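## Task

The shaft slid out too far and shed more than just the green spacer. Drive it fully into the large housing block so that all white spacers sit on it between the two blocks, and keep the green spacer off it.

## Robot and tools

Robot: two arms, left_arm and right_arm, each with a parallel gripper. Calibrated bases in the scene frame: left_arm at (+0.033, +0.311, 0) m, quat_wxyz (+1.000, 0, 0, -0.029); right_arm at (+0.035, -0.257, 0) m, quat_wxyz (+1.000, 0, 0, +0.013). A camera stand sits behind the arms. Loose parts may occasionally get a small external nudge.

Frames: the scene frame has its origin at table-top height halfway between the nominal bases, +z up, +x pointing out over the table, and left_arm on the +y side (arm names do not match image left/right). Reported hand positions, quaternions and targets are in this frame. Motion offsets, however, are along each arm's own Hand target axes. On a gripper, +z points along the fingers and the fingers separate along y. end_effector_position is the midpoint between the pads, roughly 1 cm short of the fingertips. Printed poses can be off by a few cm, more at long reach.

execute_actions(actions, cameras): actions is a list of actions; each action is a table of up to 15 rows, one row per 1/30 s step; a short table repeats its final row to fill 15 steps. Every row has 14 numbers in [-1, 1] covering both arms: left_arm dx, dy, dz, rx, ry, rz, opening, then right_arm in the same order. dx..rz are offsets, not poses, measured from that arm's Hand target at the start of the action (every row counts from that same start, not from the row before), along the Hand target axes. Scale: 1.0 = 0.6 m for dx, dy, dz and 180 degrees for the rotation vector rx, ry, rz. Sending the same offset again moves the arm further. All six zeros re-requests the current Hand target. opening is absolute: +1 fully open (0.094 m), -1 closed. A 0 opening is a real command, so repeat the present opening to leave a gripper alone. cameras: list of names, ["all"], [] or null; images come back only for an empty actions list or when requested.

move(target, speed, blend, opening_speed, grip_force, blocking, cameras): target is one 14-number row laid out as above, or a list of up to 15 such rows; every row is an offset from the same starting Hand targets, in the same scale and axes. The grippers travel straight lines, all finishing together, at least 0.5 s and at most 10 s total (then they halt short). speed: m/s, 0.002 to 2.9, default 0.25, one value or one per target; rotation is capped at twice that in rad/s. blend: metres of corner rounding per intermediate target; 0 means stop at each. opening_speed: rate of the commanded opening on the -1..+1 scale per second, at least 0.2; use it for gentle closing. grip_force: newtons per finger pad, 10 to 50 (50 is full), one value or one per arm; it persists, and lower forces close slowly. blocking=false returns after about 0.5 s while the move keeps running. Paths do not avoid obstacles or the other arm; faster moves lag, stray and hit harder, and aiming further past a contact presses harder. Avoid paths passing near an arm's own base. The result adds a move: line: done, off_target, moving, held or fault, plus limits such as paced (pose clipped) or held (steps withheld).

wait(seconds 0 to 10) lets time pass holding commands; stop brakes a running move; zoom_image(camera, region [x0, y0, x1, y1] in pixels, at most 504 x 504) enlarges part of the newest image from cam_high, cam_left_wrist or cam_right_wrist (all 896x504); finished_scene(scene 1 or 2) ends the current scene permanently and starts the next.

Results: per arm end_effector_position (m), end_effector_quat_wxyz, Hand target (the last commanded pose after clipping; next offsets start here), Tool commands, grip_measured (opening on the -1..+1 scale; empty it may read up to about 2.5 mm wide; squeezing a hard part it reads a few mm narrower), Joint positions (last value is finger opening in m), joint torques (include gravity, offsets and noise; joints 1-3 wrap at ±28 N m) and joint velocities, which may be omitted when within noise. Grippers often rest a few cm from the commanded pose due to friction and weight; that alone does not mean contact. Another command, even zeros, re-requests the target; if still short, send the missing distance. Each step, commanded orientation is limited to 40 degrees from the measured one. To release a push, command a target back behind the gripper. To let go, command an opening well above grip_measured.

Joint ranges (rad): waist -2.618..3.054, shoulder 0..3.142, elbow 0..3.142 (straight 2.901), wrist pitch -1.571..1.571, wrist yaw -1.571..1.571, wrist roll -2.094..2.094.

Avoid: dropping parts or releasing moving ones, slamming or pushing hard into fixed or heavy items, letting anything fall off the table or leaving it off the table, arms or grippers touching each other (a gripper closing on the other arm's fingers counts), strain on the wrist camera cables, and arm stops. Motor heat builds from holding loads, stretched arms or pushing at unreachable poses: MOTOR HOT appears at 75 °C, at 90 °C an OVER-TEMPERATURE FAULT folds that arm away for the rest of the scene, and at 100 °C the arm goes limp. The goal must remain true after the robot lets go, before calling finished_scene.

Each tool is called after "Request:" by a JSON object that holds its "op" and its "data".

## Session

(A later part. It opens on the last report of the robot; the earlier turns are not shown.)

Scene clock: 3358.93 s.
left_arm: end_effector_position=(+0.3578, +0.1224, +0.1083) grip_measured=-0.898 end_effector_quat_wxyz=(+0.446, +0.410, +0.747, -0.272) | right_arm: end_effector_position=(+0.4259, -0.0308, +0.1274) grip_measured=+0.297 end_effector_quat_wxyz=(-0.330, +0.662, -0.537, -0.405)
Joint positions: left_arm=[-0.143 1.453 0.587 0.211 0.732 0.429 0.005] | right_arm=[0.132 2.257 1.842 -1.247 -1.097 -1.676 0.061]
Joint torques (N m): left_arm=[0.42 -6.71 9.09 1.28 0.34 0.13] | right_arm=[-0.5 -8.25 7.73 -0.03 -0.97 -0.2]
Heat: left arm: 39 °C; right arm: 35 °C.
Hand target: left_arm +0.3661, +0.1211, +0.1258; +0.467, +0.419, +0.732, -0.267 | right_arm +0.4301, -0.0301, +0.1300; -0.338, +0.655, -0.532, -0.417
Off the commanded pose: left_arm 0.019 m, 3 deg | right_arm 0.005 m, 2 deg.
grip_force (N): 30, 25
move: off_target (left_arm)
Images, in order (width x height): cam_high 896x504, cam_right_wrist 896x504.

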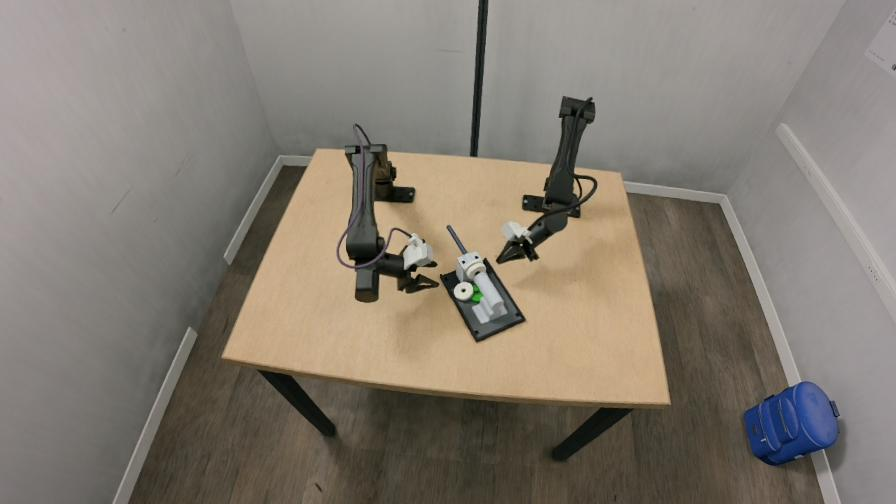

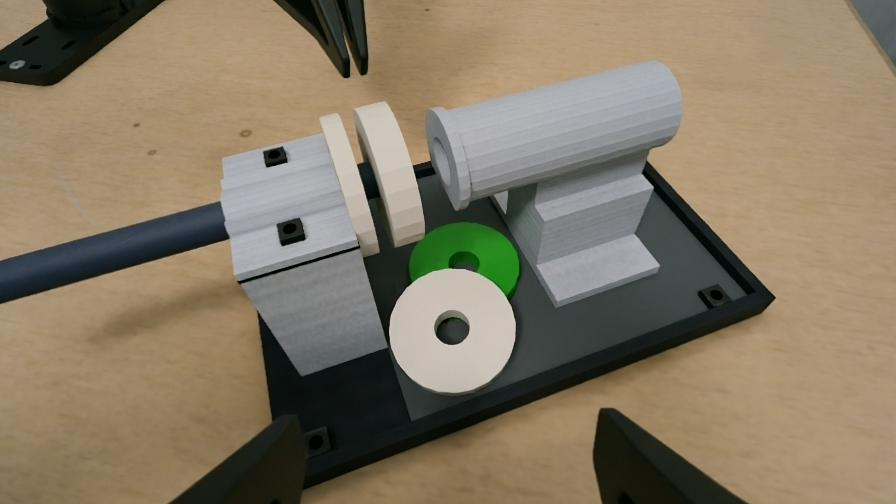

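Request:
{"op": "move", "data": {"target": [0,0,0,0,0,0,-0.9,0.07,-0.0127,0.0783,0,0,0,0.22], "speed": 0.12, "cameras": ["cam_right_wrist"]}}

Scene clock: 3404.53 s.
left_arm: end_effector_position=(+0.3578, +0.1224, +0.1083) grip_measured=-0.898 end_effector_quat_wxyz=(+0.446, +0.410, +0.747, -0.272) | right_arm: end_effector_position=(+0.4369, -0.0072, +0.0778) grip_measured=+0.223 end_effector_quat_wxyz=(-0.337, +0.666, -0.531, -0.400)
Joint positions: left_arm=[-0.143 1.453 0.587 0.211 0.732 0.429 0.005] | right_arm=[0.181 2.334 1.773 -0.991 -1.101 -1.577 0.057]
Joint torques (N m): left_arm=[0.42 -6.72 9.09 1.29 0.34 0.13] | right_arm=[0.17 -9.48 3.54 0.46 -0.97 0.04]
Heat: left arm: 38 °C; right arm: 37 °C.
Hand target: left_arm +0.3661, +0.1211, +0.1258; +0.467, +0.419, +0.732, -0.267 | right_arm +0.4324, -0.0043, +0.0720; -0.338, +0.655, -0.532, -0.417
Off the commanded pose: left_arm 0.019 m, 3 deg | right_arm 0.008 m, 2 deg.
grip_force (N): 30, 25
move: off_target (left_arm)
Images, in order (width x height): cam_right_wrist 896x504.

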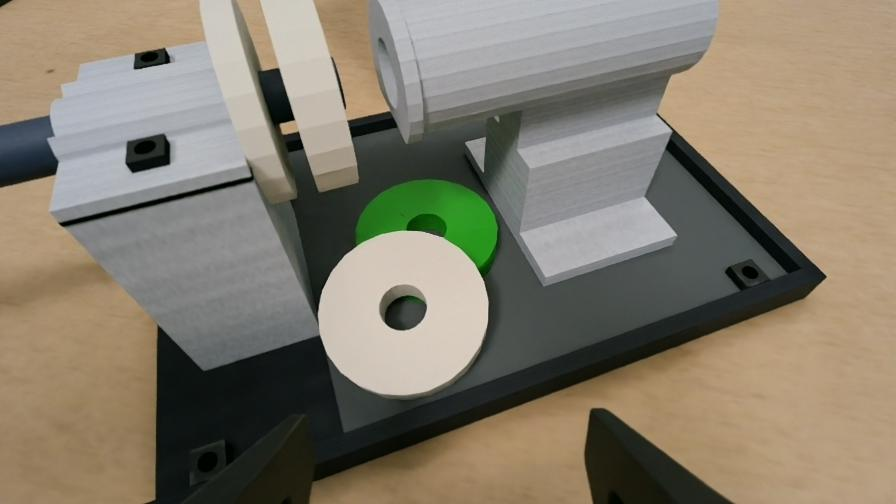

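Request:
{"op": "move", "data": {"target": [0,0,0,0,0,0,-0.9,0.0152,0.0157,0.065,0,0,0,0.22], "speed": 0.08, "cameras": ["cam_right_wrist"]}}

Scene clock: 3420.47 s.
left_arm: end_effector_position=(+0.3578, +0.1224, +0.1083) grip_measured=-0.898 end_effector_quat_wxyz=(+0.446, +0.410, +0.747, -0.272) | right_arm: end_effector_position=(+0.4198, +0.0228, +0.0418) grip_measured=+0.223 end_effector_quat_wxyz=(-0.331, +0.660, -0.536, -0.409)
Joint positions: left_arm=[-0.143 1.453 0.587 0.211 0.732 0.429 0.005] | right_arm=[0.255 2.334 1.609 -0.702 -1.104 -1.408 0.057]
Joint torques (N m): left_arm=[0.42 -6.69 9.1 1.29 0.35 0.14] | right_arm=[0.1 -11.23 3.63 0.65 -0.88 0.04]
Heat: left arm: 37 °C; right arm: 39 °C.
Hand target: left_arm +0.3661, +0.1211, +0.1258; +0.467, +0.419, +0.732, -0.267 | right_arm +0.4165, +0.0246, +0.0472; -0.338, +0.655, -0.532, -0.417
Off the commanded pose: left_arm 0.019 m, 3 deg | right_arm 0.007 m, 1 deg.
grip_force (N): 30, 25
move: off_target (left_arm)
Images, in order (width x height): cam_right_wrist 896x504.

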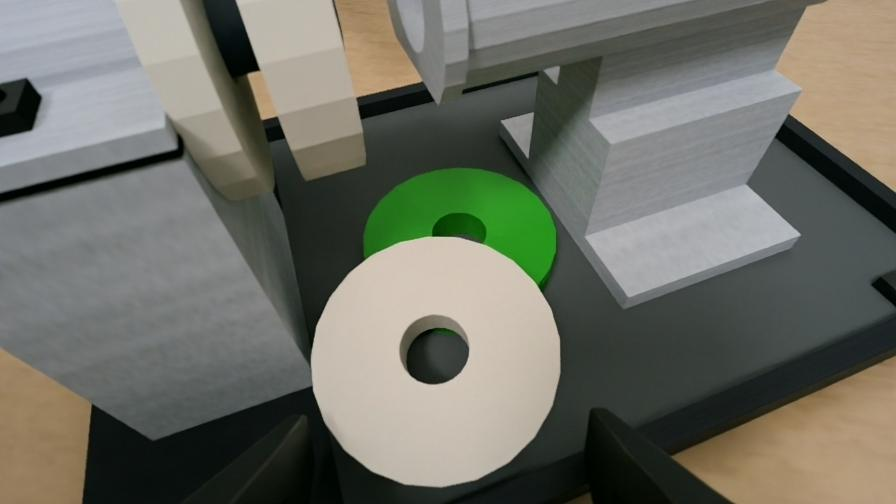

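Request:
{"op": "move", "data": {"target": [[0,0,0,0,0,0,-0.9,-0.004,-0.0043,0.005,0,0,0,0.3],[0,0,0,0,0,0,-0.9,-0.0042,-0.0043,0.030,0,0,0,0.3]], "speed": 0.04, "cameras": ["cam_right_wrist"]}}

Scene clock: 3458.20 s.
left_arm: end_effector_position=(+0.3578, +0.1224, +0.1083) grip_measured=-0.898 end_effector_quat_wxyz=(+0.446, +0.410, +0.747, -0.272) | right_arm: end_effector_position=(+0.4204, +0.0400, +0.0409) grip_measured=+0.297 end_effector_quat_wxyz=(-0.337, +0.658, -0.534, -0.409)
Joint positions: left_arm=[-0.143 1.453 0.587 0.211 0.732 0.429 0.005] | right_arm=[0.29 2.334 1.594 -0.598 -1.104 -1.319 0.061]
Joint torques (N m): left_arm=[0.42 -6.72 9.09 1.29 0.34 0.13] | right_arm=[0.34 -10.77 3.6 0.78 -0.77 0.06]
Heat: left arm: 37 °C; right arm: 42 °C.
Hand target: left_arm +0.3661, +0.1211, +0.1258; +0.467, +0.419, +0.732, -0.267 | right_arm +0.4156, +0.0420, +0.0419; -0.338, +0.655, -0.532, -0.417
Off the commanded pose: left_arm 0.019 m, 3 deg | right_arm 0.005 m, 1 deg.
grip_force (N): 30, 25
move: off_target (left_arm)
Images, in order (width x height): cam_right_wrist 896x504.

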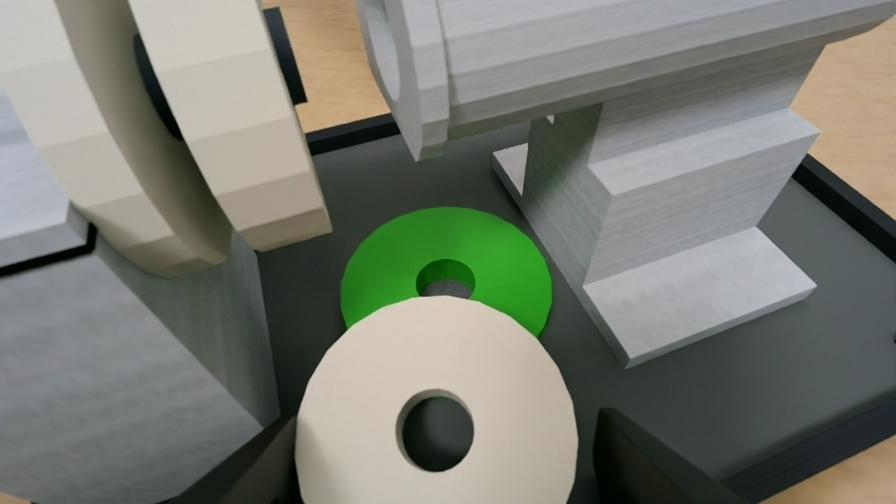

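Request:
{"op": "execute_actions", "data": {"actions": []}}

Scene clock: 3497.80 s.
left_arm: end_effector_position=(+0.3578, +0.1224, +0.1083) grip_measured=-0.898 end_effector_quat_wxyz=(+0.446, +0.410, +0.747, -0.272) | right_arm: end_effector_position=(+0.4205, +0.0400, +0.0409) grip_measured=+0.297 end_effector_quat_wxyz=(-0.337, +0.658, -0.534, -0.409)
Joint positions: left_arm=[-0.143 1.453 0.587 0.211 0.732 0.429 0.005] | right_arm=[0.29 2.334 1.594 -0.597 -1.104 -1.318 0.061]
Joint velocities: within noise
Joint torques (N m): left_arm=[0.42 -6.74 9.07 1.28 0.34 0.13] | right_arm=[0.35 -10.76 3.64 0.76 -0.76 0.05]
Heat: left arm: 38 °C; right arm: 43 °C.
Hand target: left_arm +0.3661, +0.1211, +0.1258; +0.467, +0.419, +0.732, -0.267 | right_arm +0.4156, +0.0420, +0.0419; -0.338, +0.655, -0.532, -0.417
Tool commands: left_gripper/opening=-0.9 right_gripper/opening=+0.3
Off the commanded pose: left_arm 0.019 m, 3 deg | right_arm 0.005 m, 1 deg.
grip_force (N): 30, 25

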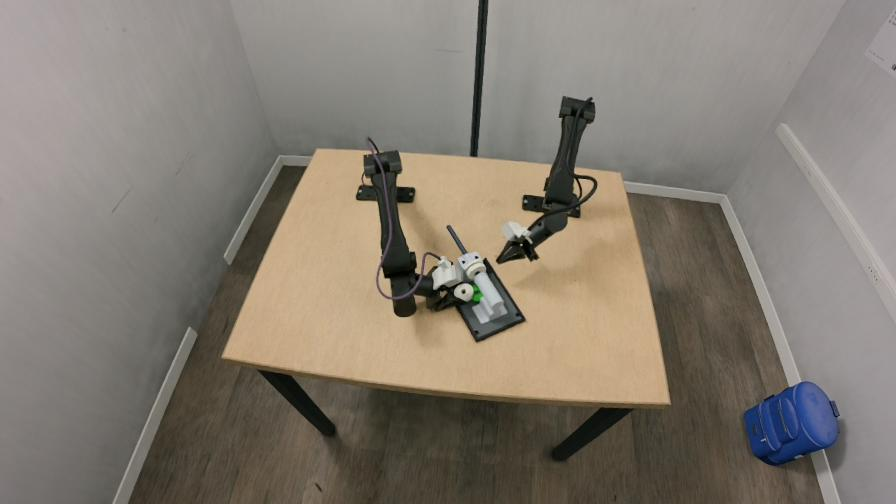

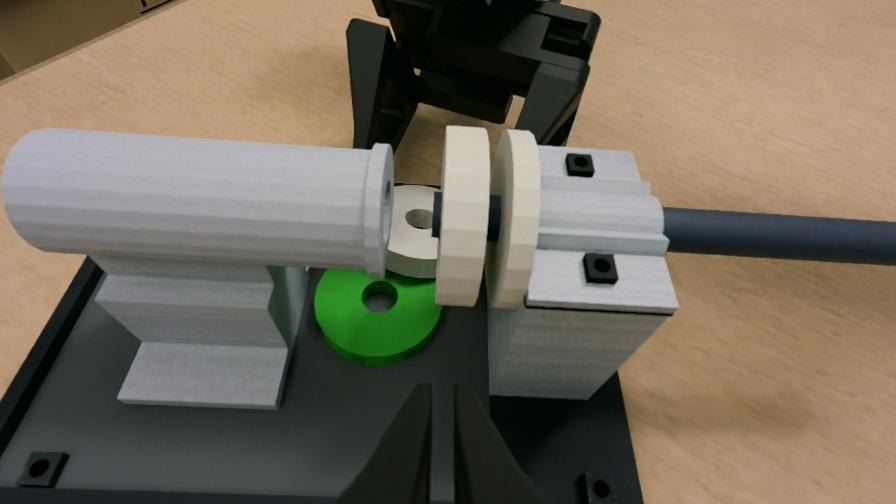

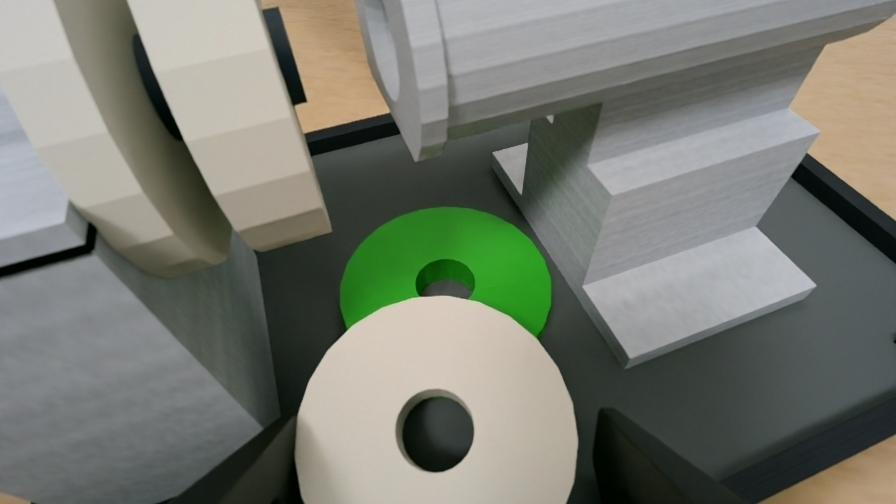

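Request:
{"op": "move", "data": {"target": [0,0,0,0,0,0,-0.9, -0.001,0.0037,0.022,0,0,0,0.3], "speed": 0.04, "cameras": ["cam_right_wrist"]}}

Scene clock: 3515.50 s.
left_arm: end_effector_position=(+0.3578, +0.1224, +0.1083) grip_measured=-0.898 end_effector_quat_wxyz=(+0.446, +0.410, +0.747, -0.272) | right_arm: end_effector_position=(+0.4178, +0.0530, +0.0392) grip_measured=+0.297 end_effector_quat_wxyz=(-0.347, +0.658, -0.526, -0.413)
Joint positions: left_arm=[-0.143 1.453 0.587 0.211 0.732 0.429 0.005] | right_arm=[0.317 2.334 1.565 -0.499 -1.117 -1.262 0.061]
Joint torques (N m): left_arm=[0.43 -6.72 9.1 1.29 0.35 0.14] | right_arm=[0.53 -11 3.28 0.72 -0.54 0.11]
Heat: left arm: 38 °C; right arm: 44 °C.
Hand target: left_arm +0.3661, +0.1211, +0.1258; +0.467, +0.419, +0.732, -0.267 | right_arm +0.4109, +0.0536, +0.0368; -0.338, +0.655, -0.532, -0.417
Off the commanded pose: left_arm 0.019 m, 3 deg | right_arm 0.007 m, 1 deg.
grip_force (N): 30, 25
move: off_target (left_arm)
Images, in order (width x height): cam_right_wrist 896x504.

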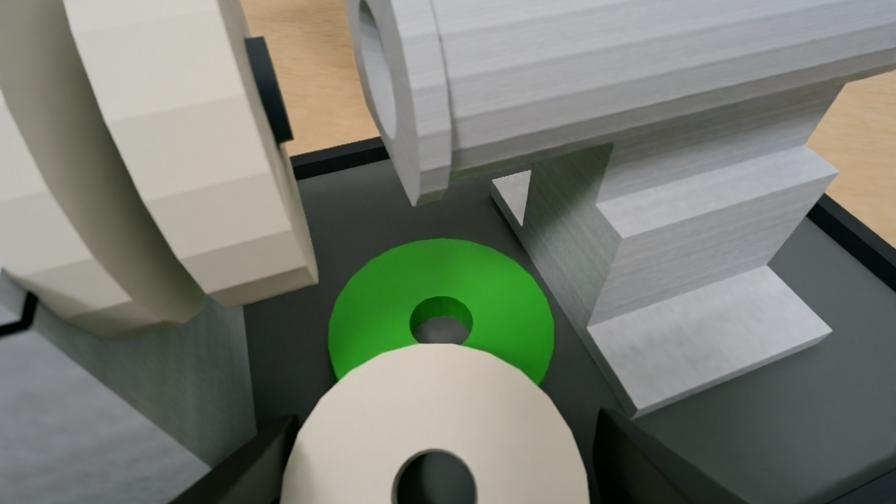

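Request:
{"op": "move", "data": {"target": [0,0,0,0,0,0,-0.9, 0,0,-0.003,0,0,0,0.0], "speed": 0.04, "opening_speed": 0.25, "grip_force": [30,30], "cameras": ["cam_right_wrist"]}}

Scene clock: 3525.07 s.
left_arm: end_effector_position=(+0.3578, +0.1224, +0.1083) grip_measured=-0.898 end_effector_quat_wxyz=(+0.446, +0.410, +0.747, -0.272) | right_arm: end_effector_position=(+0.4181, +0.0531, +0.0393) grip_measured=+0.165 end_effector_quat_wxyz=(-0.347, +0.658, -0.525, -0.412)
Joint positions: left_arm=[-0.143 1.453 0.587 0.211 0.732 0.429 0.005] | right_arm=[0.317 2.334 1.565 -0.496 -1.117 -1.261 0.055]
Joint torques (N m): left_arm=[0.42 -6.72 9.07 1.28 0.35 0.14] | right_arm=[0.24 -11.11 3.4 0.64 -0.55 0.04]
Heat: left arm: 38 °C; right arm: 44 °C.
Hand target: left_arm +0.3661, +0.1211, +0.1258; +0.467, +0.419, +0.732, -0.267 | right_arm +0.4112, +0.0519, +0.0376; -0.338, +0.655, -0.532, -0.417
Off the commanded pose: left_arm 0.019 m, 3 deg | right_arm 0.007 m, 1 deg.
grip_force (N): 30, 30
move: off_target (left_arm)
Images, in order (width x height): cam_right_wrist 896x504.

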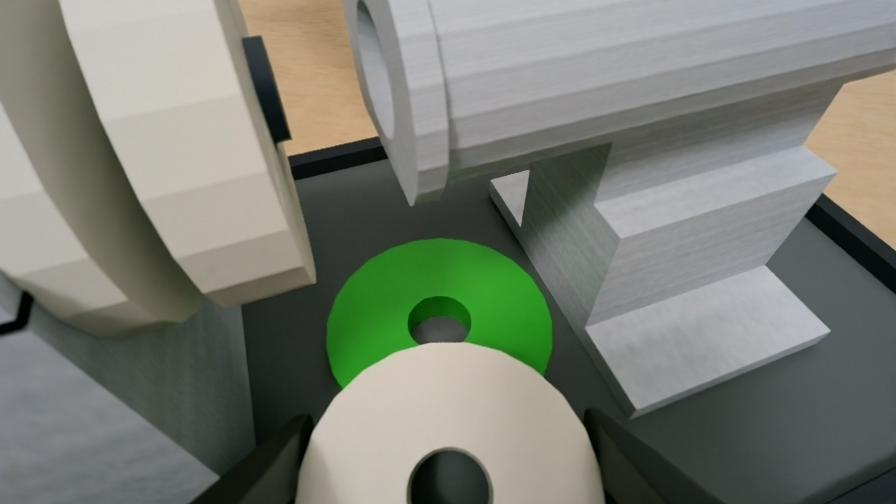

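Request:
{"op": "move", "data": {"target": [[0,0,0,0,0,0,-0.9, -0.0272,0,-0.0127,0,0,0,0.0],[0,0,0,0,0,0,-0.9, -0.0272,0,-0.0967,0,0,0,0.0]], "speed": 0.05, "blend": 0.003, "cameras": ["cam_right_wrist"]}}

Request:
{"op": "zoom_image", "data": {"camera": "cam_right_wrist", "region": [200, 200, 700, 504]}}

Scene clock: 3551.07 s.
left_arm: end_effector_position=(+0.3577, +0.1225, +0.1083) grip_measured=-0.898 end_effector_quat_wxyz=(+0.446, +0.410, +0.747, -0.272) | right_arm: end_effector_position=(+0.4141, +0.0069, +0.0566) grip_measured=+0.164 end_effector_quat_wxyz=(-0.318, +0.652, -0.545, -0.420)
Joint positions: left_arm=[-0.143 1.453 0.587 0.21 0.732 0.429 0.005] | right_arm=[0.222 2.308 1.629 -0.849 -1.11 -1.474 0.055]
Joint torques (N m): left_arm=[0.4 -6.71 9.09 1.28 0.35 0.14] | right_arm=[-0.53 -11.79 7.45 0.16 -0.85 -0.16]
Heat: left arm: 38 °C; right arm: 44 °C.
Hand target: left_arm +0.3660, +0.1211, +0.1258; +0.467, +0.419, +0.732, -0.267 | right_arm +0.4206, +0.0073, +0.0770; -0.338, +0.655, -0.532, -0.417
Off the commanded pose: left_arm 0.019 m, 3 deg | right_arm 0.021 m, 3 deg.
grip_force (N): 30, 30
move: off_target (left_arm, right_arm)
Images, in order (width x height): cam_right_wrist 896x504.

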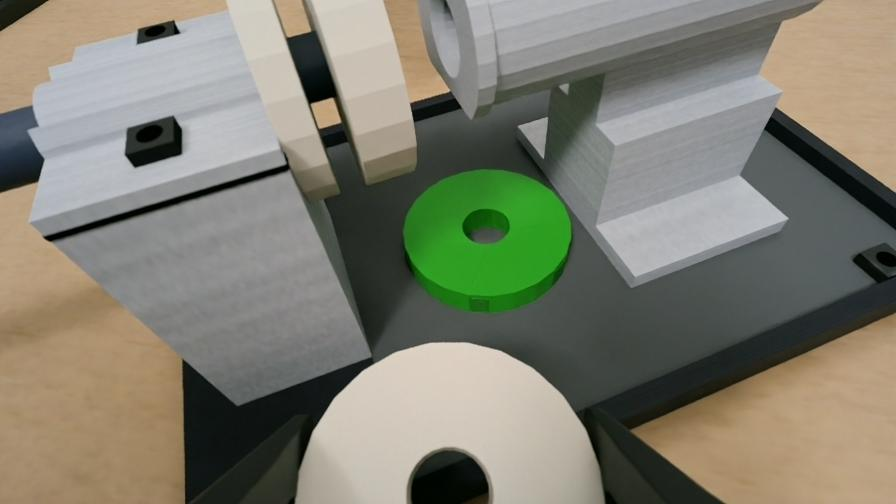

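Scaled by 1.008 from the camera's 896x504 image, which has a finer 1280x720 frame.

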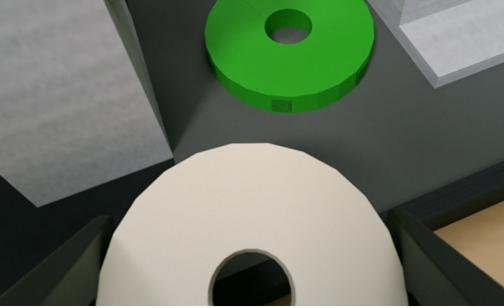

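Request:
{"op": "move", "data": {"target": [[0,0,0,0,0,0,-0.9, -0.127,0.1195,-0.2387,0,0,0,0.0],[-0.1547,-0.0113,0.039,-0.1524,0.1524,-0.4832,0.3, -0.127,0.1195,-0.2387,0,0,0,0.0]], "speed": 0.14, "blend": 0.01, "grip_force": [15,30], "cameras": ["cam_left_wrist", "cam_right_wrist"]}}

Scene clock: 3632.03 s.
left_arm: end_effector_position=(+0.3884, +0.0708, +0.1931) grip_measured=+0.298 end_effector_quat_wxyz=(+0.067, -0.256, +0.933, -0.245) | right_arm: end_effector_position=(+0.3762, -0.1028, +0.2010) grip_measured=+0.164 end_effector_quat_wxyz=(-0.354, +0.649, -0.553, -0.383)
Joint positions: left_arm=[-0.431 1.763 1.665 -1.025 0.258 -1.085 0.061] | right_arm=[-0.044 1.987 1.71 -1.555 -1.08 -1.906 0.055]
Joint torques (N m): left_arm=[-0.53 -8.09 10.04 0.75 0.17 -0.08] | right_arm=[-0.21 -9.1 4.19 -0.27 -0.73 -0.18]
Heat: left arm: 39 °C; right arm: 44 °C.
Hand target: left_arm +0.3908, +0.0656, +0.2001; +0.068, -0.254, +0.932, -0.250 | right_arm +0.3706, -0.1027, +0.2068; -0.338, +0.655, -0.532, -0.417
Off the commanded pose: left_arm 0.009 m, 1 deg | right_arm 0.008 m, 5 deg.
joint sent to its limit (right arm) — joint 4 (wrist pitch), lower limit. The joint targets are off in orientation, not in position.
grip_force (N): 15, 30
move: off_target (right_arm)
Images, in order (width x height): cam_left_wrist 896x504, cam_right_wrist 896x504.

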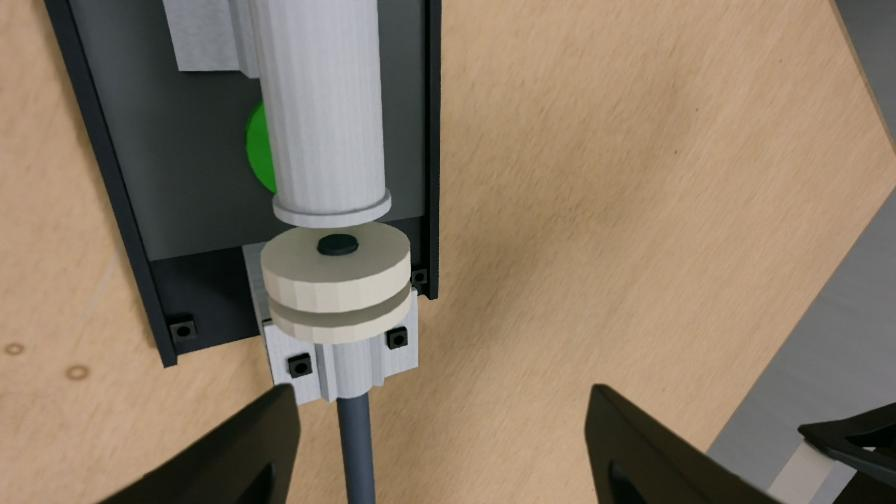

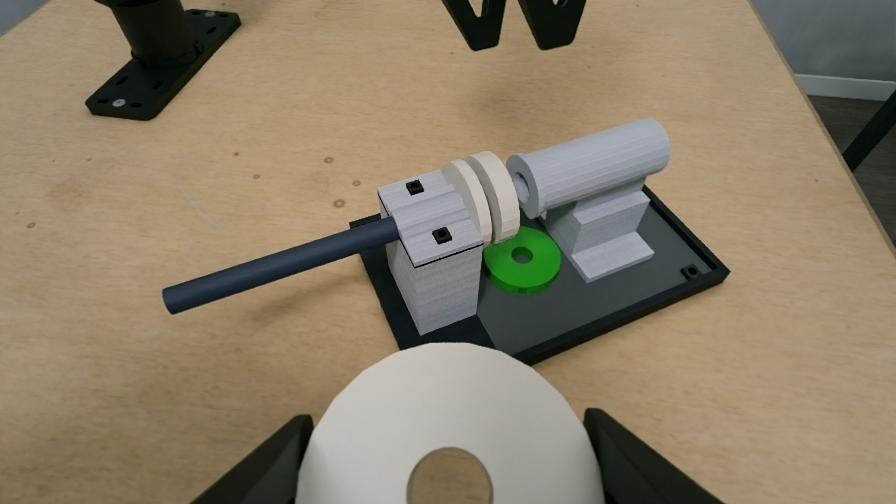

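Request:
{"op": "move", "data": {"target": [[0.0045,0.0705,0.042,0,0,0,0.42, 0,0,0,0,0,0,0.0],[0.0045,0.0705,0.1422,0,0,0,0.42, 0,0,0,0,0,0,0.0]], "speed": 0.09, "blend": 0.005, "cameras": ["cam_left_wrist"]}}

Scene clock: 3650.77 s.
left_arm: end_effector_position=(+0.3905, +0.0607, +0.1097) grip_measured=+0.418 end_effector_quat_wxyz=(+0.065, -0.254, +0.932, -0.250) | right_arm: end_effector_position=(+0.3762, -0.1028, +0.2010) grip_measured=+0.164 end_effector_quat_wxyz=(-0.354, +0.649, -0.553, -0.383)
Joint positions: left_arm=[-0.448 1.791 1.363 -0.685 0.261 -1.099 0.067] | right_arm=[-0.044 1.987 1.71 -1.555 -1.08 -1.906 0.055]
Joint torques (N m): left_arm=[-0.27 -8.83 6.01 1.08 0.08 -0.07] | right_arm=[-0.21 -9.07 4.18 -0.26 -0.73 -0.18]
Heat: left arm: 40 °C; right arm: 44 °C.
Hand target: left_arm +0.3915, +0.0590, +0.1050; +0.068, -0.254, +0.932, -0.250 | right_arm +0.3706, -0.1027, +0.2068; -0.338, +0.655, -0.532, -0.417
Off the commanded pose: left_arm 0.005 m, 0 deg | right_arm 0.008 m, 5 deg.
joint sent to its limit (right arm) — joint 4 (wrist pitch), lower limit. The joint targets are off in orientation, not in position.
grip_force (N): 15, 30
move: off_target (right_arm)
Images, in order (width x height): cam_left_wrist 896x504.

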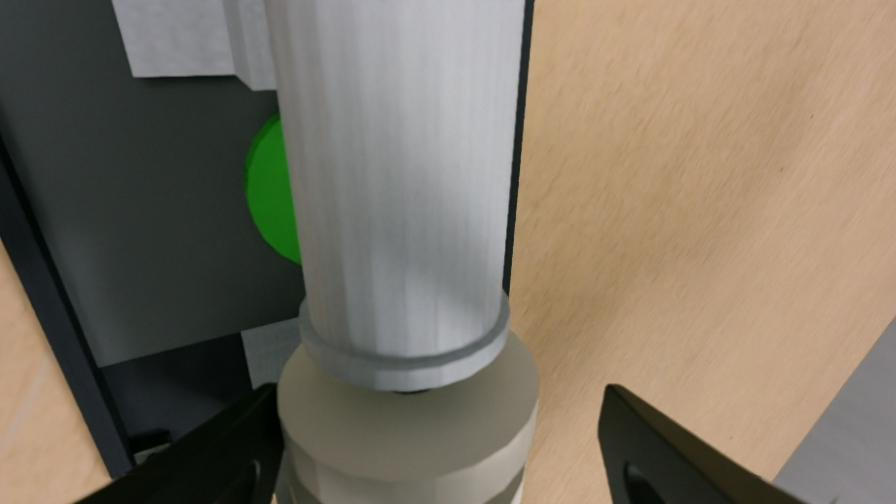

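Request:
{"op": "move", "data": {"target": [0,0.0167,0.019,0,0,0,0.42, -0.0072,0.0933,0.0428,0.2215,0.3115,0.3478,0.0], "speed": 0.2, "cameras": ["cam_left_wrist", "cam_right_wrist"]}}

Scene clock: 3677.10 s.
left_arm: end_effector_position=(+0.3909, +0.0605, +0.0984) grip_measured=+0.418 end_effector_quat_wxyz=(+0.071, -0.252, +0.931, -0.255) | right_arm: end_effector_position=(+0.3092, -0.0901, +0.1959) grip_measured=+0.164 end_effector_quat_wxyz=(+0.020, -0.271, +0.962, +0.011)
Joint positions: left_arm=[-0.448 1.791 1.311 -0.617 0.261 -1.099 0.067] | right_arm=[0.51 1.75 1.783 -1.56 -0.011 -0.013 0.055]
Joint torques (N m): left_arm=[-0.05 -8.47 5.7 1.02 0.1 -0.03] | right_arm=[0.36 -5.5 7.6 0.22 0.15 0.05]
Heat: left arm: 39 °C; right arm: 43 °C.
Hand target: left_arm +0.3899, +0.0616, +0.0900; +0.068, -0.254, +0.932, -0.250 | right_arm +0.3107, -0.0896, +0.1999; +0.000, -0.268, +0.963, +0.000
Off the commanded pose: left_arm 0.008 m, 1 deg | right_arm 0.004 m, 3 deg.
joint sent to its limit (right arm) — joint 4 (wrist pitch), lower limit. The joint targets are off in orientation, not in position.
grip_force (N): 15, 30
move: off_target (right_arm)
Images, in order (width x height): cam_left_wrist 896x504, cam_right_wrist 896x504.

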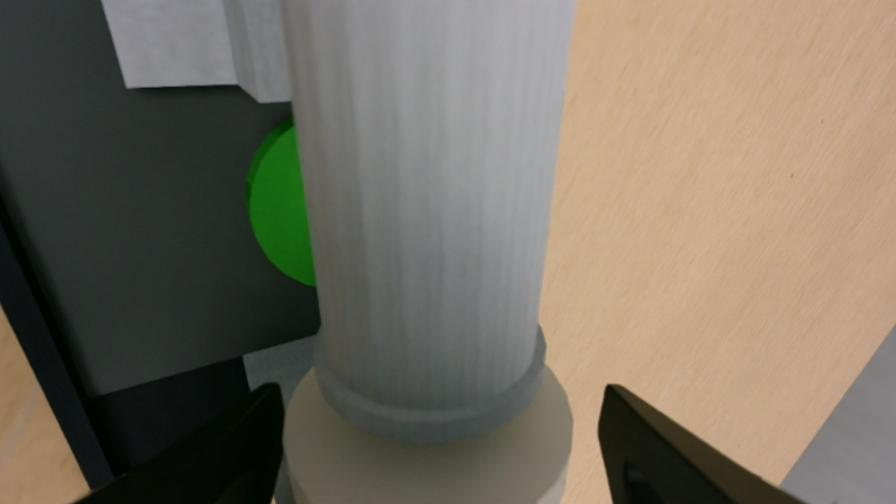

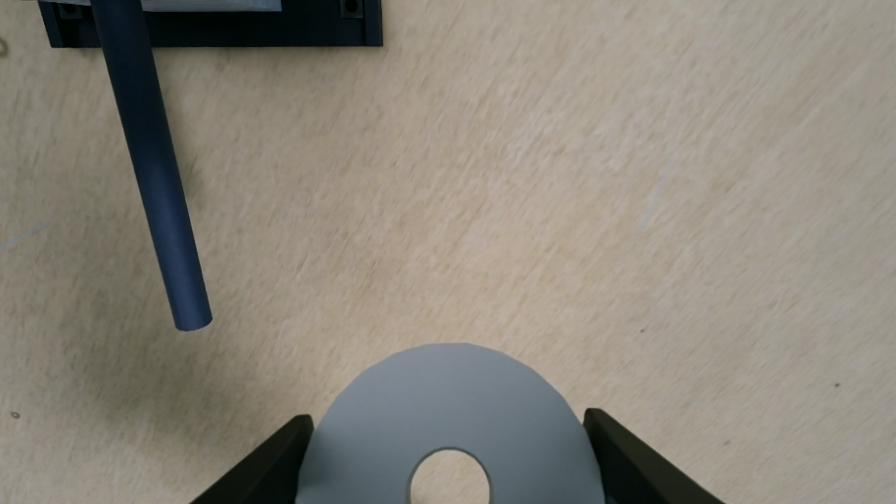

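Request:
{"op": "move", "data": {"target": [[0,0.006,0.0,0,0,0,0.42, 0,0,0,0,0,0,0.0],[0,0.006,0.0,0,0,0,0.0, 0,0,0,0,0,0,0.0]], "speed": 0.05, "opening_speed": 0.6, "cameras": ["cam_left_wrist"]}}

Scene clock: 3695.17 s.
left_arm: end_effector_position=(+0.3895, +0.0613, +0.0939) grip_measured=+0.132 end_effector_quat_wxyz=(+0.070, -0.252, +0.931, -0.254) | right_arm: end_effector_position=(+0.3091, -0.0902, +0.1959) grip_measured=+0.164 end_effector_quat_wxyz=(+0.019, -0.271, +0.962, +0.011)
Joint positions: left_arm=[-0.448 1.791 1.293 -0.603 0.261 -1.099 0.053] | right_arm=[0.51 1.75 1.783 -1.56 -0.011 -0.012 0.055]
Joint torques (N m): left_arm=[0.34 -9.09 5.7 0.96 0.11 0.01] | right_arm=[0.38 -5.52 7.58 0.22 0.12 0.07]
Heat: left arm: 38 °C; right arm: 40 °C.
Hand target: left_arm +0.3883, +0.0643, +0.0882; +0.068, -0.254, +0.932, -0.250 | right_arm +0.3107, -0.0897, +0.1998; +0.000, -0.268, +0.963, +0.000
Off the commanded pose: left_arm 0.007 m, 1 deg | right_arm 0.004 m, 3 deg.
joint sent to its limit (right arm) — joint 4 (wrist pitch), lower limit. The joint targets still meet the commanded pose.
grip_force (N): 15, 30
move: off_target (right_arm)
Images, in order (width x height): cam_left_wrist 896x504.

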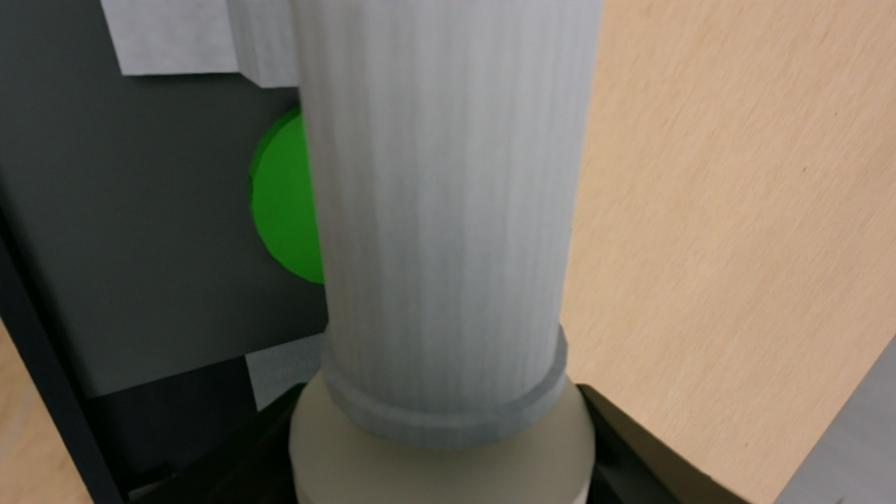

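Request:
{"op": "move", "data": {"target": [[0.006,0.0083,0.0,0,0,0,0.0, 0,0,0,0,0,0,0.0],[0.010,-0.0083,0,0,0,0,0.0, 0,0,0,0,0,0,0.0],[0.014,0,0.0083,0,0,0,0.0, 0,0,0,0,0,0,0.0],[0.018,0,-0.0083,0,0,0,0.0, 0,0,0,0,0,0,0.0],[0.022,0.0083,0.0,0,0,0,0.0, 0,0,0,0,0,0,0.0],[0.024,-0.0083,0,0,0,0,0.0, 0,0,0,0,0,0,0.0],[0.024,0,-0.003,0,0,0,0.0, 0,0,0,0,0,0,0.0]], "speed": 0.03, "blend": 0.001, "cameras": ["cam_left_wrist"]}}

Scene clock: 3707.60 s.
left_arm: end_effector_position=(+0.3866, +0.0581, +0.0928) grip_measured=+0.132 end_effector_quat_wxyz=(+0.080, -0.257, +0.928, -0.258) | right_arm: end_effector_position=(+0.3091, -0.0902, +0.1959) grip_measured=+0.164 end_effector_quat_wxyz=(+0.019, -0.271, +0.962, +0.011)
Joint positions: left_arm=[-0.465 1.772 1.257 -0.56 0.241 -1.125 0.053] | right_arm=[0.51 1.75 1.783 -1.56 -0.011 -0.012 0.055]
Joint torques (N m): left_arm=[-1.03 -10.03 5.97 0.72 0.15 -0.05] | right_arm=[0.36 -5.5 7.57 0.22 0.12 0.06]
Heat: left arm: 38 °C; right arm: 39 °C.
Hand target: left_arm +0.3756, +0.0578, +0.0900; +0.068, -0.254, +0.932, -0.250 | right_arm +0.3107, -0.0897, +0.1998; +0.000, -0.268, +0.963, +0.000
Off the commanded pose: left_arm 0.012 m, 2 deg | right_arm 0.004 m, 3 deg.
joint sent to its limit (right arm) — joint 4 (wrist pitch), lower limit. The joint targets still meet the commanded pose.
grip_force (N): 15, 30
move: off_target (left_arm, right_arm)
Images, in order (width x height): cam_left_wrist 896x504.

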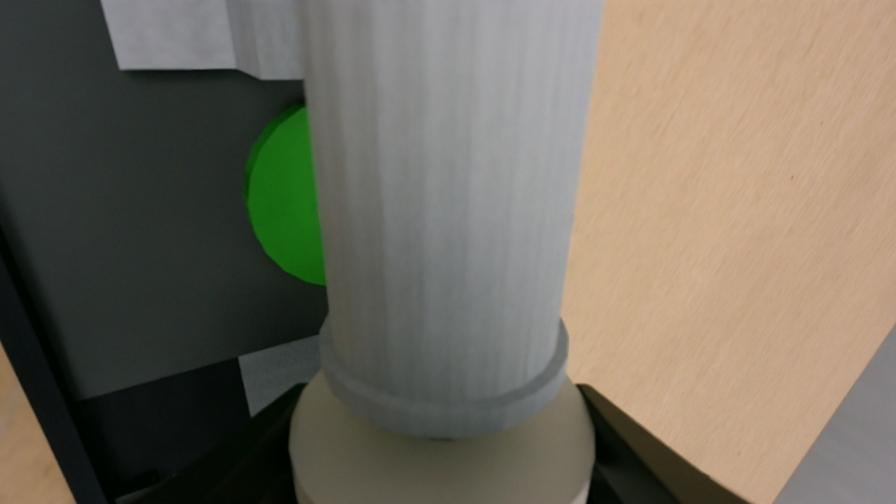

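Request:
{"op": "move", "data": {"target": [[0.0,0.013,0.0,0,0,0,0.0, 0,0,0,0,0,0,0.0],[0.005,-0.010,0,0,0,0,0.0, 0,0,0,0,0,0,0.0],[0.005,0,0.013,0,0,0,0.0, 0,0,0,0,0,0,0.0],[0.005,0,-0.013,0,0,0,0.0, 0,0,0,0,0,0,0.0],[0.0,0.002,0.0,0,0,0,0.0, 0,0,0,0,0,0,0.0]], "speed": 0.04, "blend": 0.001, "cameras": ["cam_left_wrist"]}}

Scene clock: 3717.87 s.
left_arm: end_effector_position=(+0.3853, +0.0579, +0.0930) grip_measured=+0.132 end_effector_quat_wxyz=(+0.085, -0.257, +0.927, -0.258) | right_arm: end_effector_position=(+0.3091, -0.0902, +0.1959) grip_measured=+0.164 end_effector_quat_wxyz=(+0.019, -0.271, +0.962, +0.011)
Joint positions: left_arm=[-0.472 1.763 1.244 -0.548 0.229 -1.131 0.053] | right_arm=[0.51 1.75 1.783 -1.56 -0.011 -0.012 0.055]
Joint torques (N m): left_arm=[-0.36 -9.37 6.5 0.66 0.27 0.04] | right_arm=[0.36 -5.49 7.57 0.21 0.12 0.07]
Heat: left arm: 38 °C; right arm: 39 °C.
Hand target: left_arm +0.3750, +0.0587, +0.0893; +0.068, -0.254, +0.932, -0.250 | right_arm +0.3107, -0.0897, +0.1998; +0.000, -0.268, +0.963, +0.000
Off the commanded pose: left_arm 0.011 m, 2 deg | right_arm 0.004 m, 3 deg.
joint sent to its limit (right arm) — joint 4 (wrist pitch), lower limit. The joint targets still meet the commanded pose.
grip_force (N): 15, 30
move: off_target (left_arm, right_arm)
Images, in order (width x height): cam_left_wrist 896x504.

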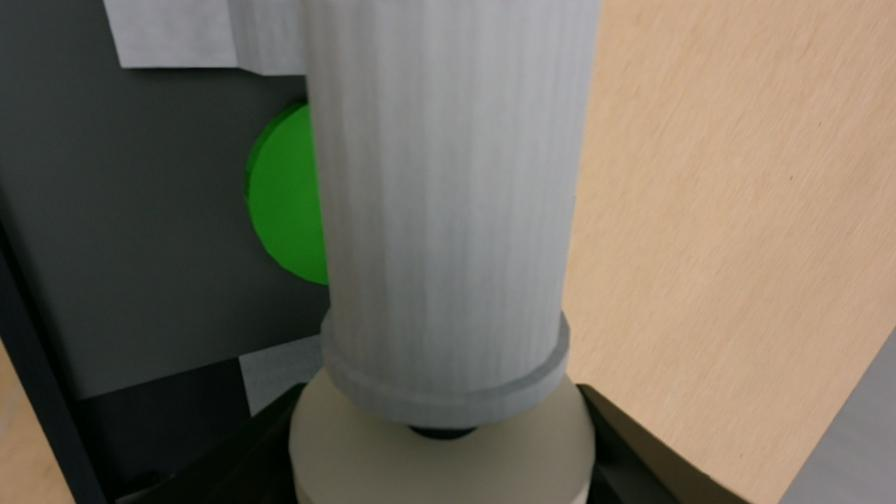

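Request:
{"op": "move", "data": {"target": [[-0.0142,0,0,0,0,0,0.0, 0,0,0,0,0,0,0.0],[-0.0142,0,0.0,0,0,0,0.42, 0,0,0,0,0,0,0.0],[-0.0142,0,-0.13,0,0,0,0.42, 0,0,0,0,0,0,0.0]], "speed": 0.08, "cameras": ["cam_left_wrist"]}}

Request:
{"op": "zoom_image", "data": {"camera": "cam_left_wrist", "region": [220, 130, 520, 430]}}

Scene clock: 3729.50 s.
left_arm: end_effector_position=(+0.3577, +0.0975, +0.1373) grip_measured=+0.418 end_effector_quat_wxyz=(+0.052, -0.261, +0.935, -0.235) | right_arm: end_effector_position=(+0.3091, -0.0902, +0.1959) grip_measured=+0.164 end_effector_quat_wxyz=(+0.019, -0.271, +0.962, +0.011)
Joint positions: left_arm=[-0.399 1.639 1.317 -0.844 0.277 -1.058 0.067] | right_arm=[0.51 1.75 1.783 -1.56 -0.011 -0.012 0.055]
Joint torques (N m): left_arm=[0.44 -10.1 9.69 0.69 0.18 0.08] | right_arm=[0.38 -5.52 7.58 0.22 0.12 0.06]
Heat: left arm: 38 °C; right arm: 38 °C.
Hand target: left_arm +0.3626, +0.0966, +0.1568; +0.068, -0.254, +0.932, -0.250 | right_arm +0.3107, -0.0897, +0.1998; +0.000, -0.268, +0.963, +0.000
Off the commanded pose: left_arm 0.020 m, 3 deg | right_arm 0.004 m, 3 deg.
joint sent to its limit (right arm) — joint 4 (wrist pitch), lower limit. The joint targets still meet the commanded pose.
grip_force (N): 15, 30
move: off_target (left_arm, right_arm)
Images, in order (width x height): cam_left_wrist 896x504.

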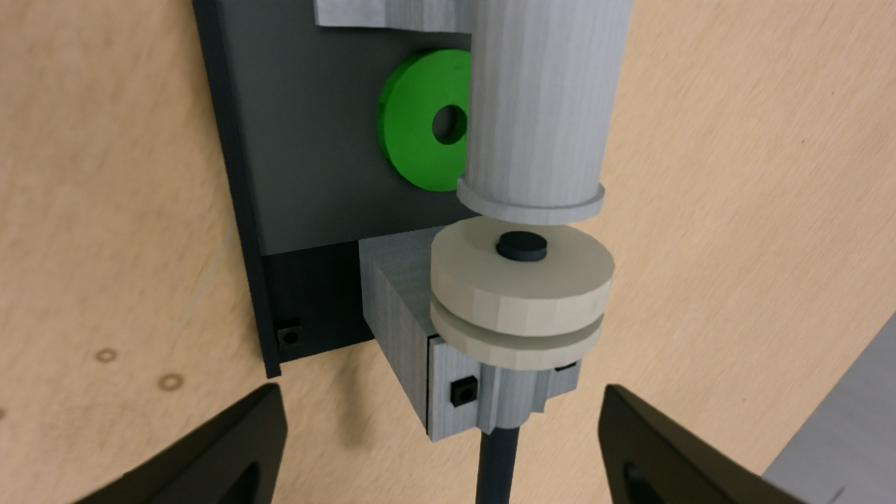

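Scaled by 1.680 from the camera's 896x504 image, which has a finer 1280x720 frame.

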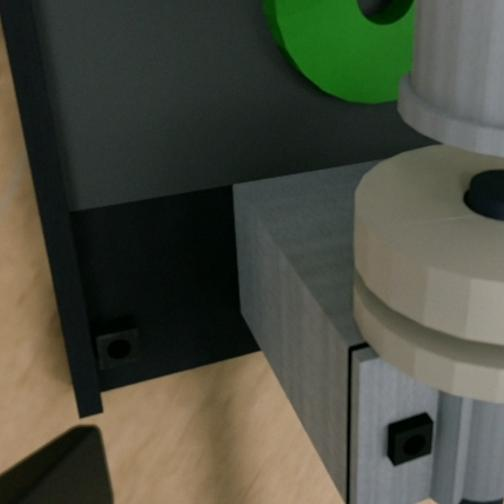

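Request:
{"op": "zoom_image", "data": {"camera": "cam_left_wrist", "region": [420, 170, 620, 380]}}

Scaled by 2.400 from the camera's 896x504 image, which has a finer 1280x720 frame.

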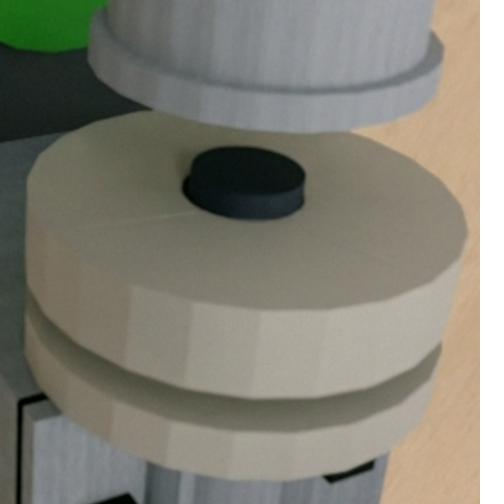

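Request:
{"op": "move", "data": {"target": [[0.0583,0.105,-0.08,0,0,0,0.0, 0,0,0,0,0,0,0.0],[0.0583,0.105,-0.08,0,0,0,-0.3, -0.273,0.1802,0.065,0,0.1222,0,0.0]], "speed": 0.15, "blend": 0.01, "cameras": ["cam_left_wrist", "cam_right_wrist"]}}

Scene clock: 3807.80 s.
left_arm: end_effector_position=(+0.2986, +0.1430, +0.1690) grip_measured=-0.298 end_effector_quat_wxyz=(+0.072, -0.255, +0.931, -0.252) | right_arm: end_effector_position=(+0.3934, +0.0836, +0.1613) grip_measured=+0.164 end_effector_quat_wxyz=(+0.077, -0.262, +0.959, +0.080)
Joint positions: left_arm=[-0.337 1.316 1.131 -0.942 0.302 -0.999 0.033] | right_arm=[0.705 2.402 2.61 -1.57 -0.074 0.206 0.055]
Joint torques (N m): left_arm=[0.49 -6.2 5.71 0.75 0.21 0.09] | right_arm=[-0.03 -9.44 7.8 0.58 -0.18 0.06]
Heat: left arm: 39 °C; right arm: 37 °C.
Hand target: left_arm +0.2926, +0.1466, +0.1669; +0.068, -0.254, +0.932, -0.250 | right_arm +0.3951, +0.0876, +0.1609; -0.184, -0.263, +0.946, -0.051
Off the commanded pose: left_arm 0.007 m, 1 deg | right_arm 0.004 m, 34 deg.
joint sent to its limit (right arm) — joint 4 (wrist pitch), lower limit. The joint targets are off in orientation, not in position.
grip_force (N): 15, 30
move: off_target (right_arm)
Images, in order (width x height): cam_left_wrist 896x504, cam_right_wrist 896x504.

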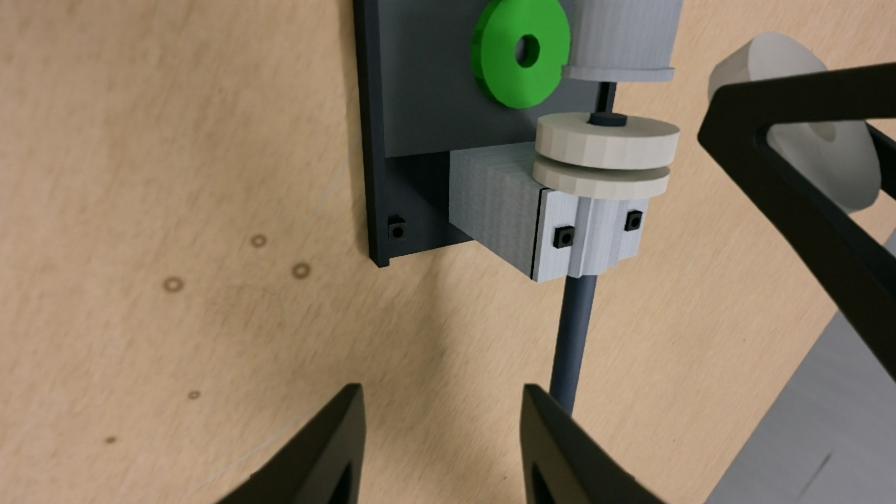

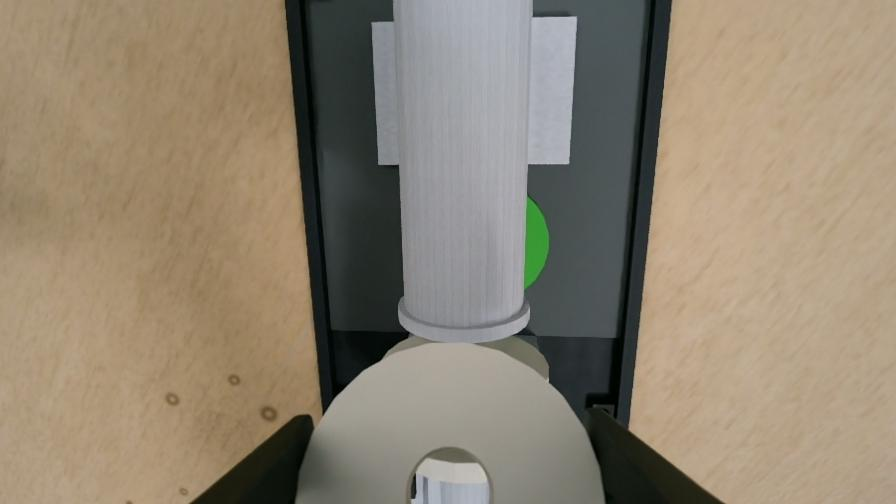

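Request:
{"op": "move", "data": {"target": [0,0,0,0,0,0,-0.3, 0.0049,-0.0027,0.0307,0,-0.15,0,0.0], "speed": 0.15, "cameras": ["cam_left_wrist", "cam_right_wrist"]}}

Scene clock: 3859.90 s.
left_arm: end_effector_position=(+0.2986, +0.1430, +0.1690) grip_measured=-0.298 end_effector_quat_wxyz=(+0.072, -0.255, +0.931, -0.252) | right_arm: end_effector_position=(+0.3895, +0.0837, +0.1555) grip_measured=+0.164 end_effector_quat_wxyz=(+0.085, -0.271, +0.958, +0.042)
Joint positions: left_arm=[-0.337 1.316 1.131 -0.942 0.302 -0.999 0.033] | right_arm=[0.739 2.402 2.591 -1.57 0.006 0.214 0.055]
Joint torques (N m): left_arm=[0.49 -6.2 5.71 0.75 0.21 0.09] | right_arm=[0.27 -9.89 4.05 0.55 0.18 0.07]
Heat: left arm: 38 °C; right arm: 41 °C.
Hand target: left_arm +0.2926, +0.1466, +0.1669; +0.068, -0.254, +0.932, -0.250 | right_arm +0.3877, +0.0812, +0.1450; +0.042, -0.268, +0.962, +0.012
Off the commanded pose: left_arm 0.007 m, 1 deg | right_arm 0.011 m, 6 deg.
joint sent to its limit (right arm) — joint 4 (wrist pitch), lower limit. The joint targets are off in orientation, not in position.
grip_force (N): 15, 30
move: off_target (right_arm)
Images, in order (width x height): cam_left_wrist 896x504, cam_right_wrist 896x504.

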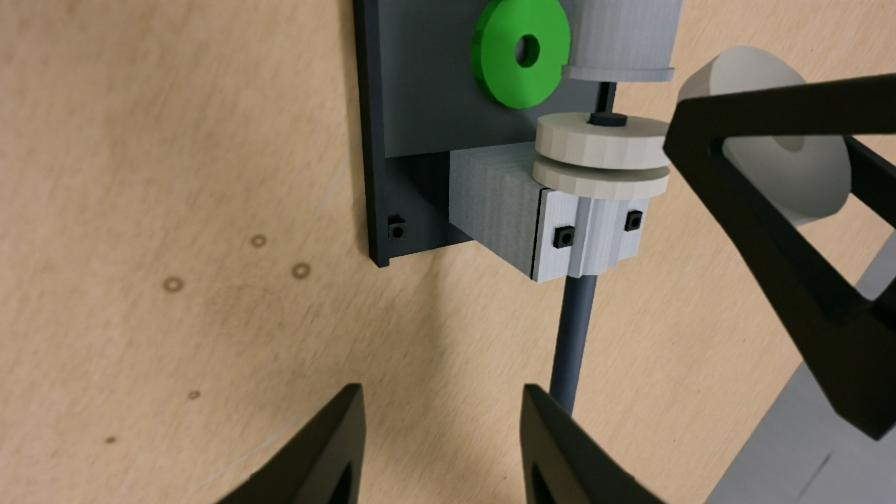

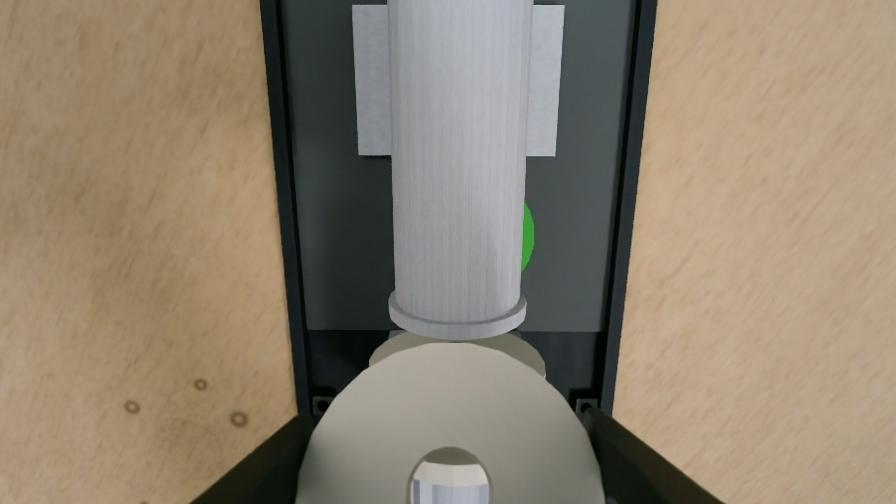

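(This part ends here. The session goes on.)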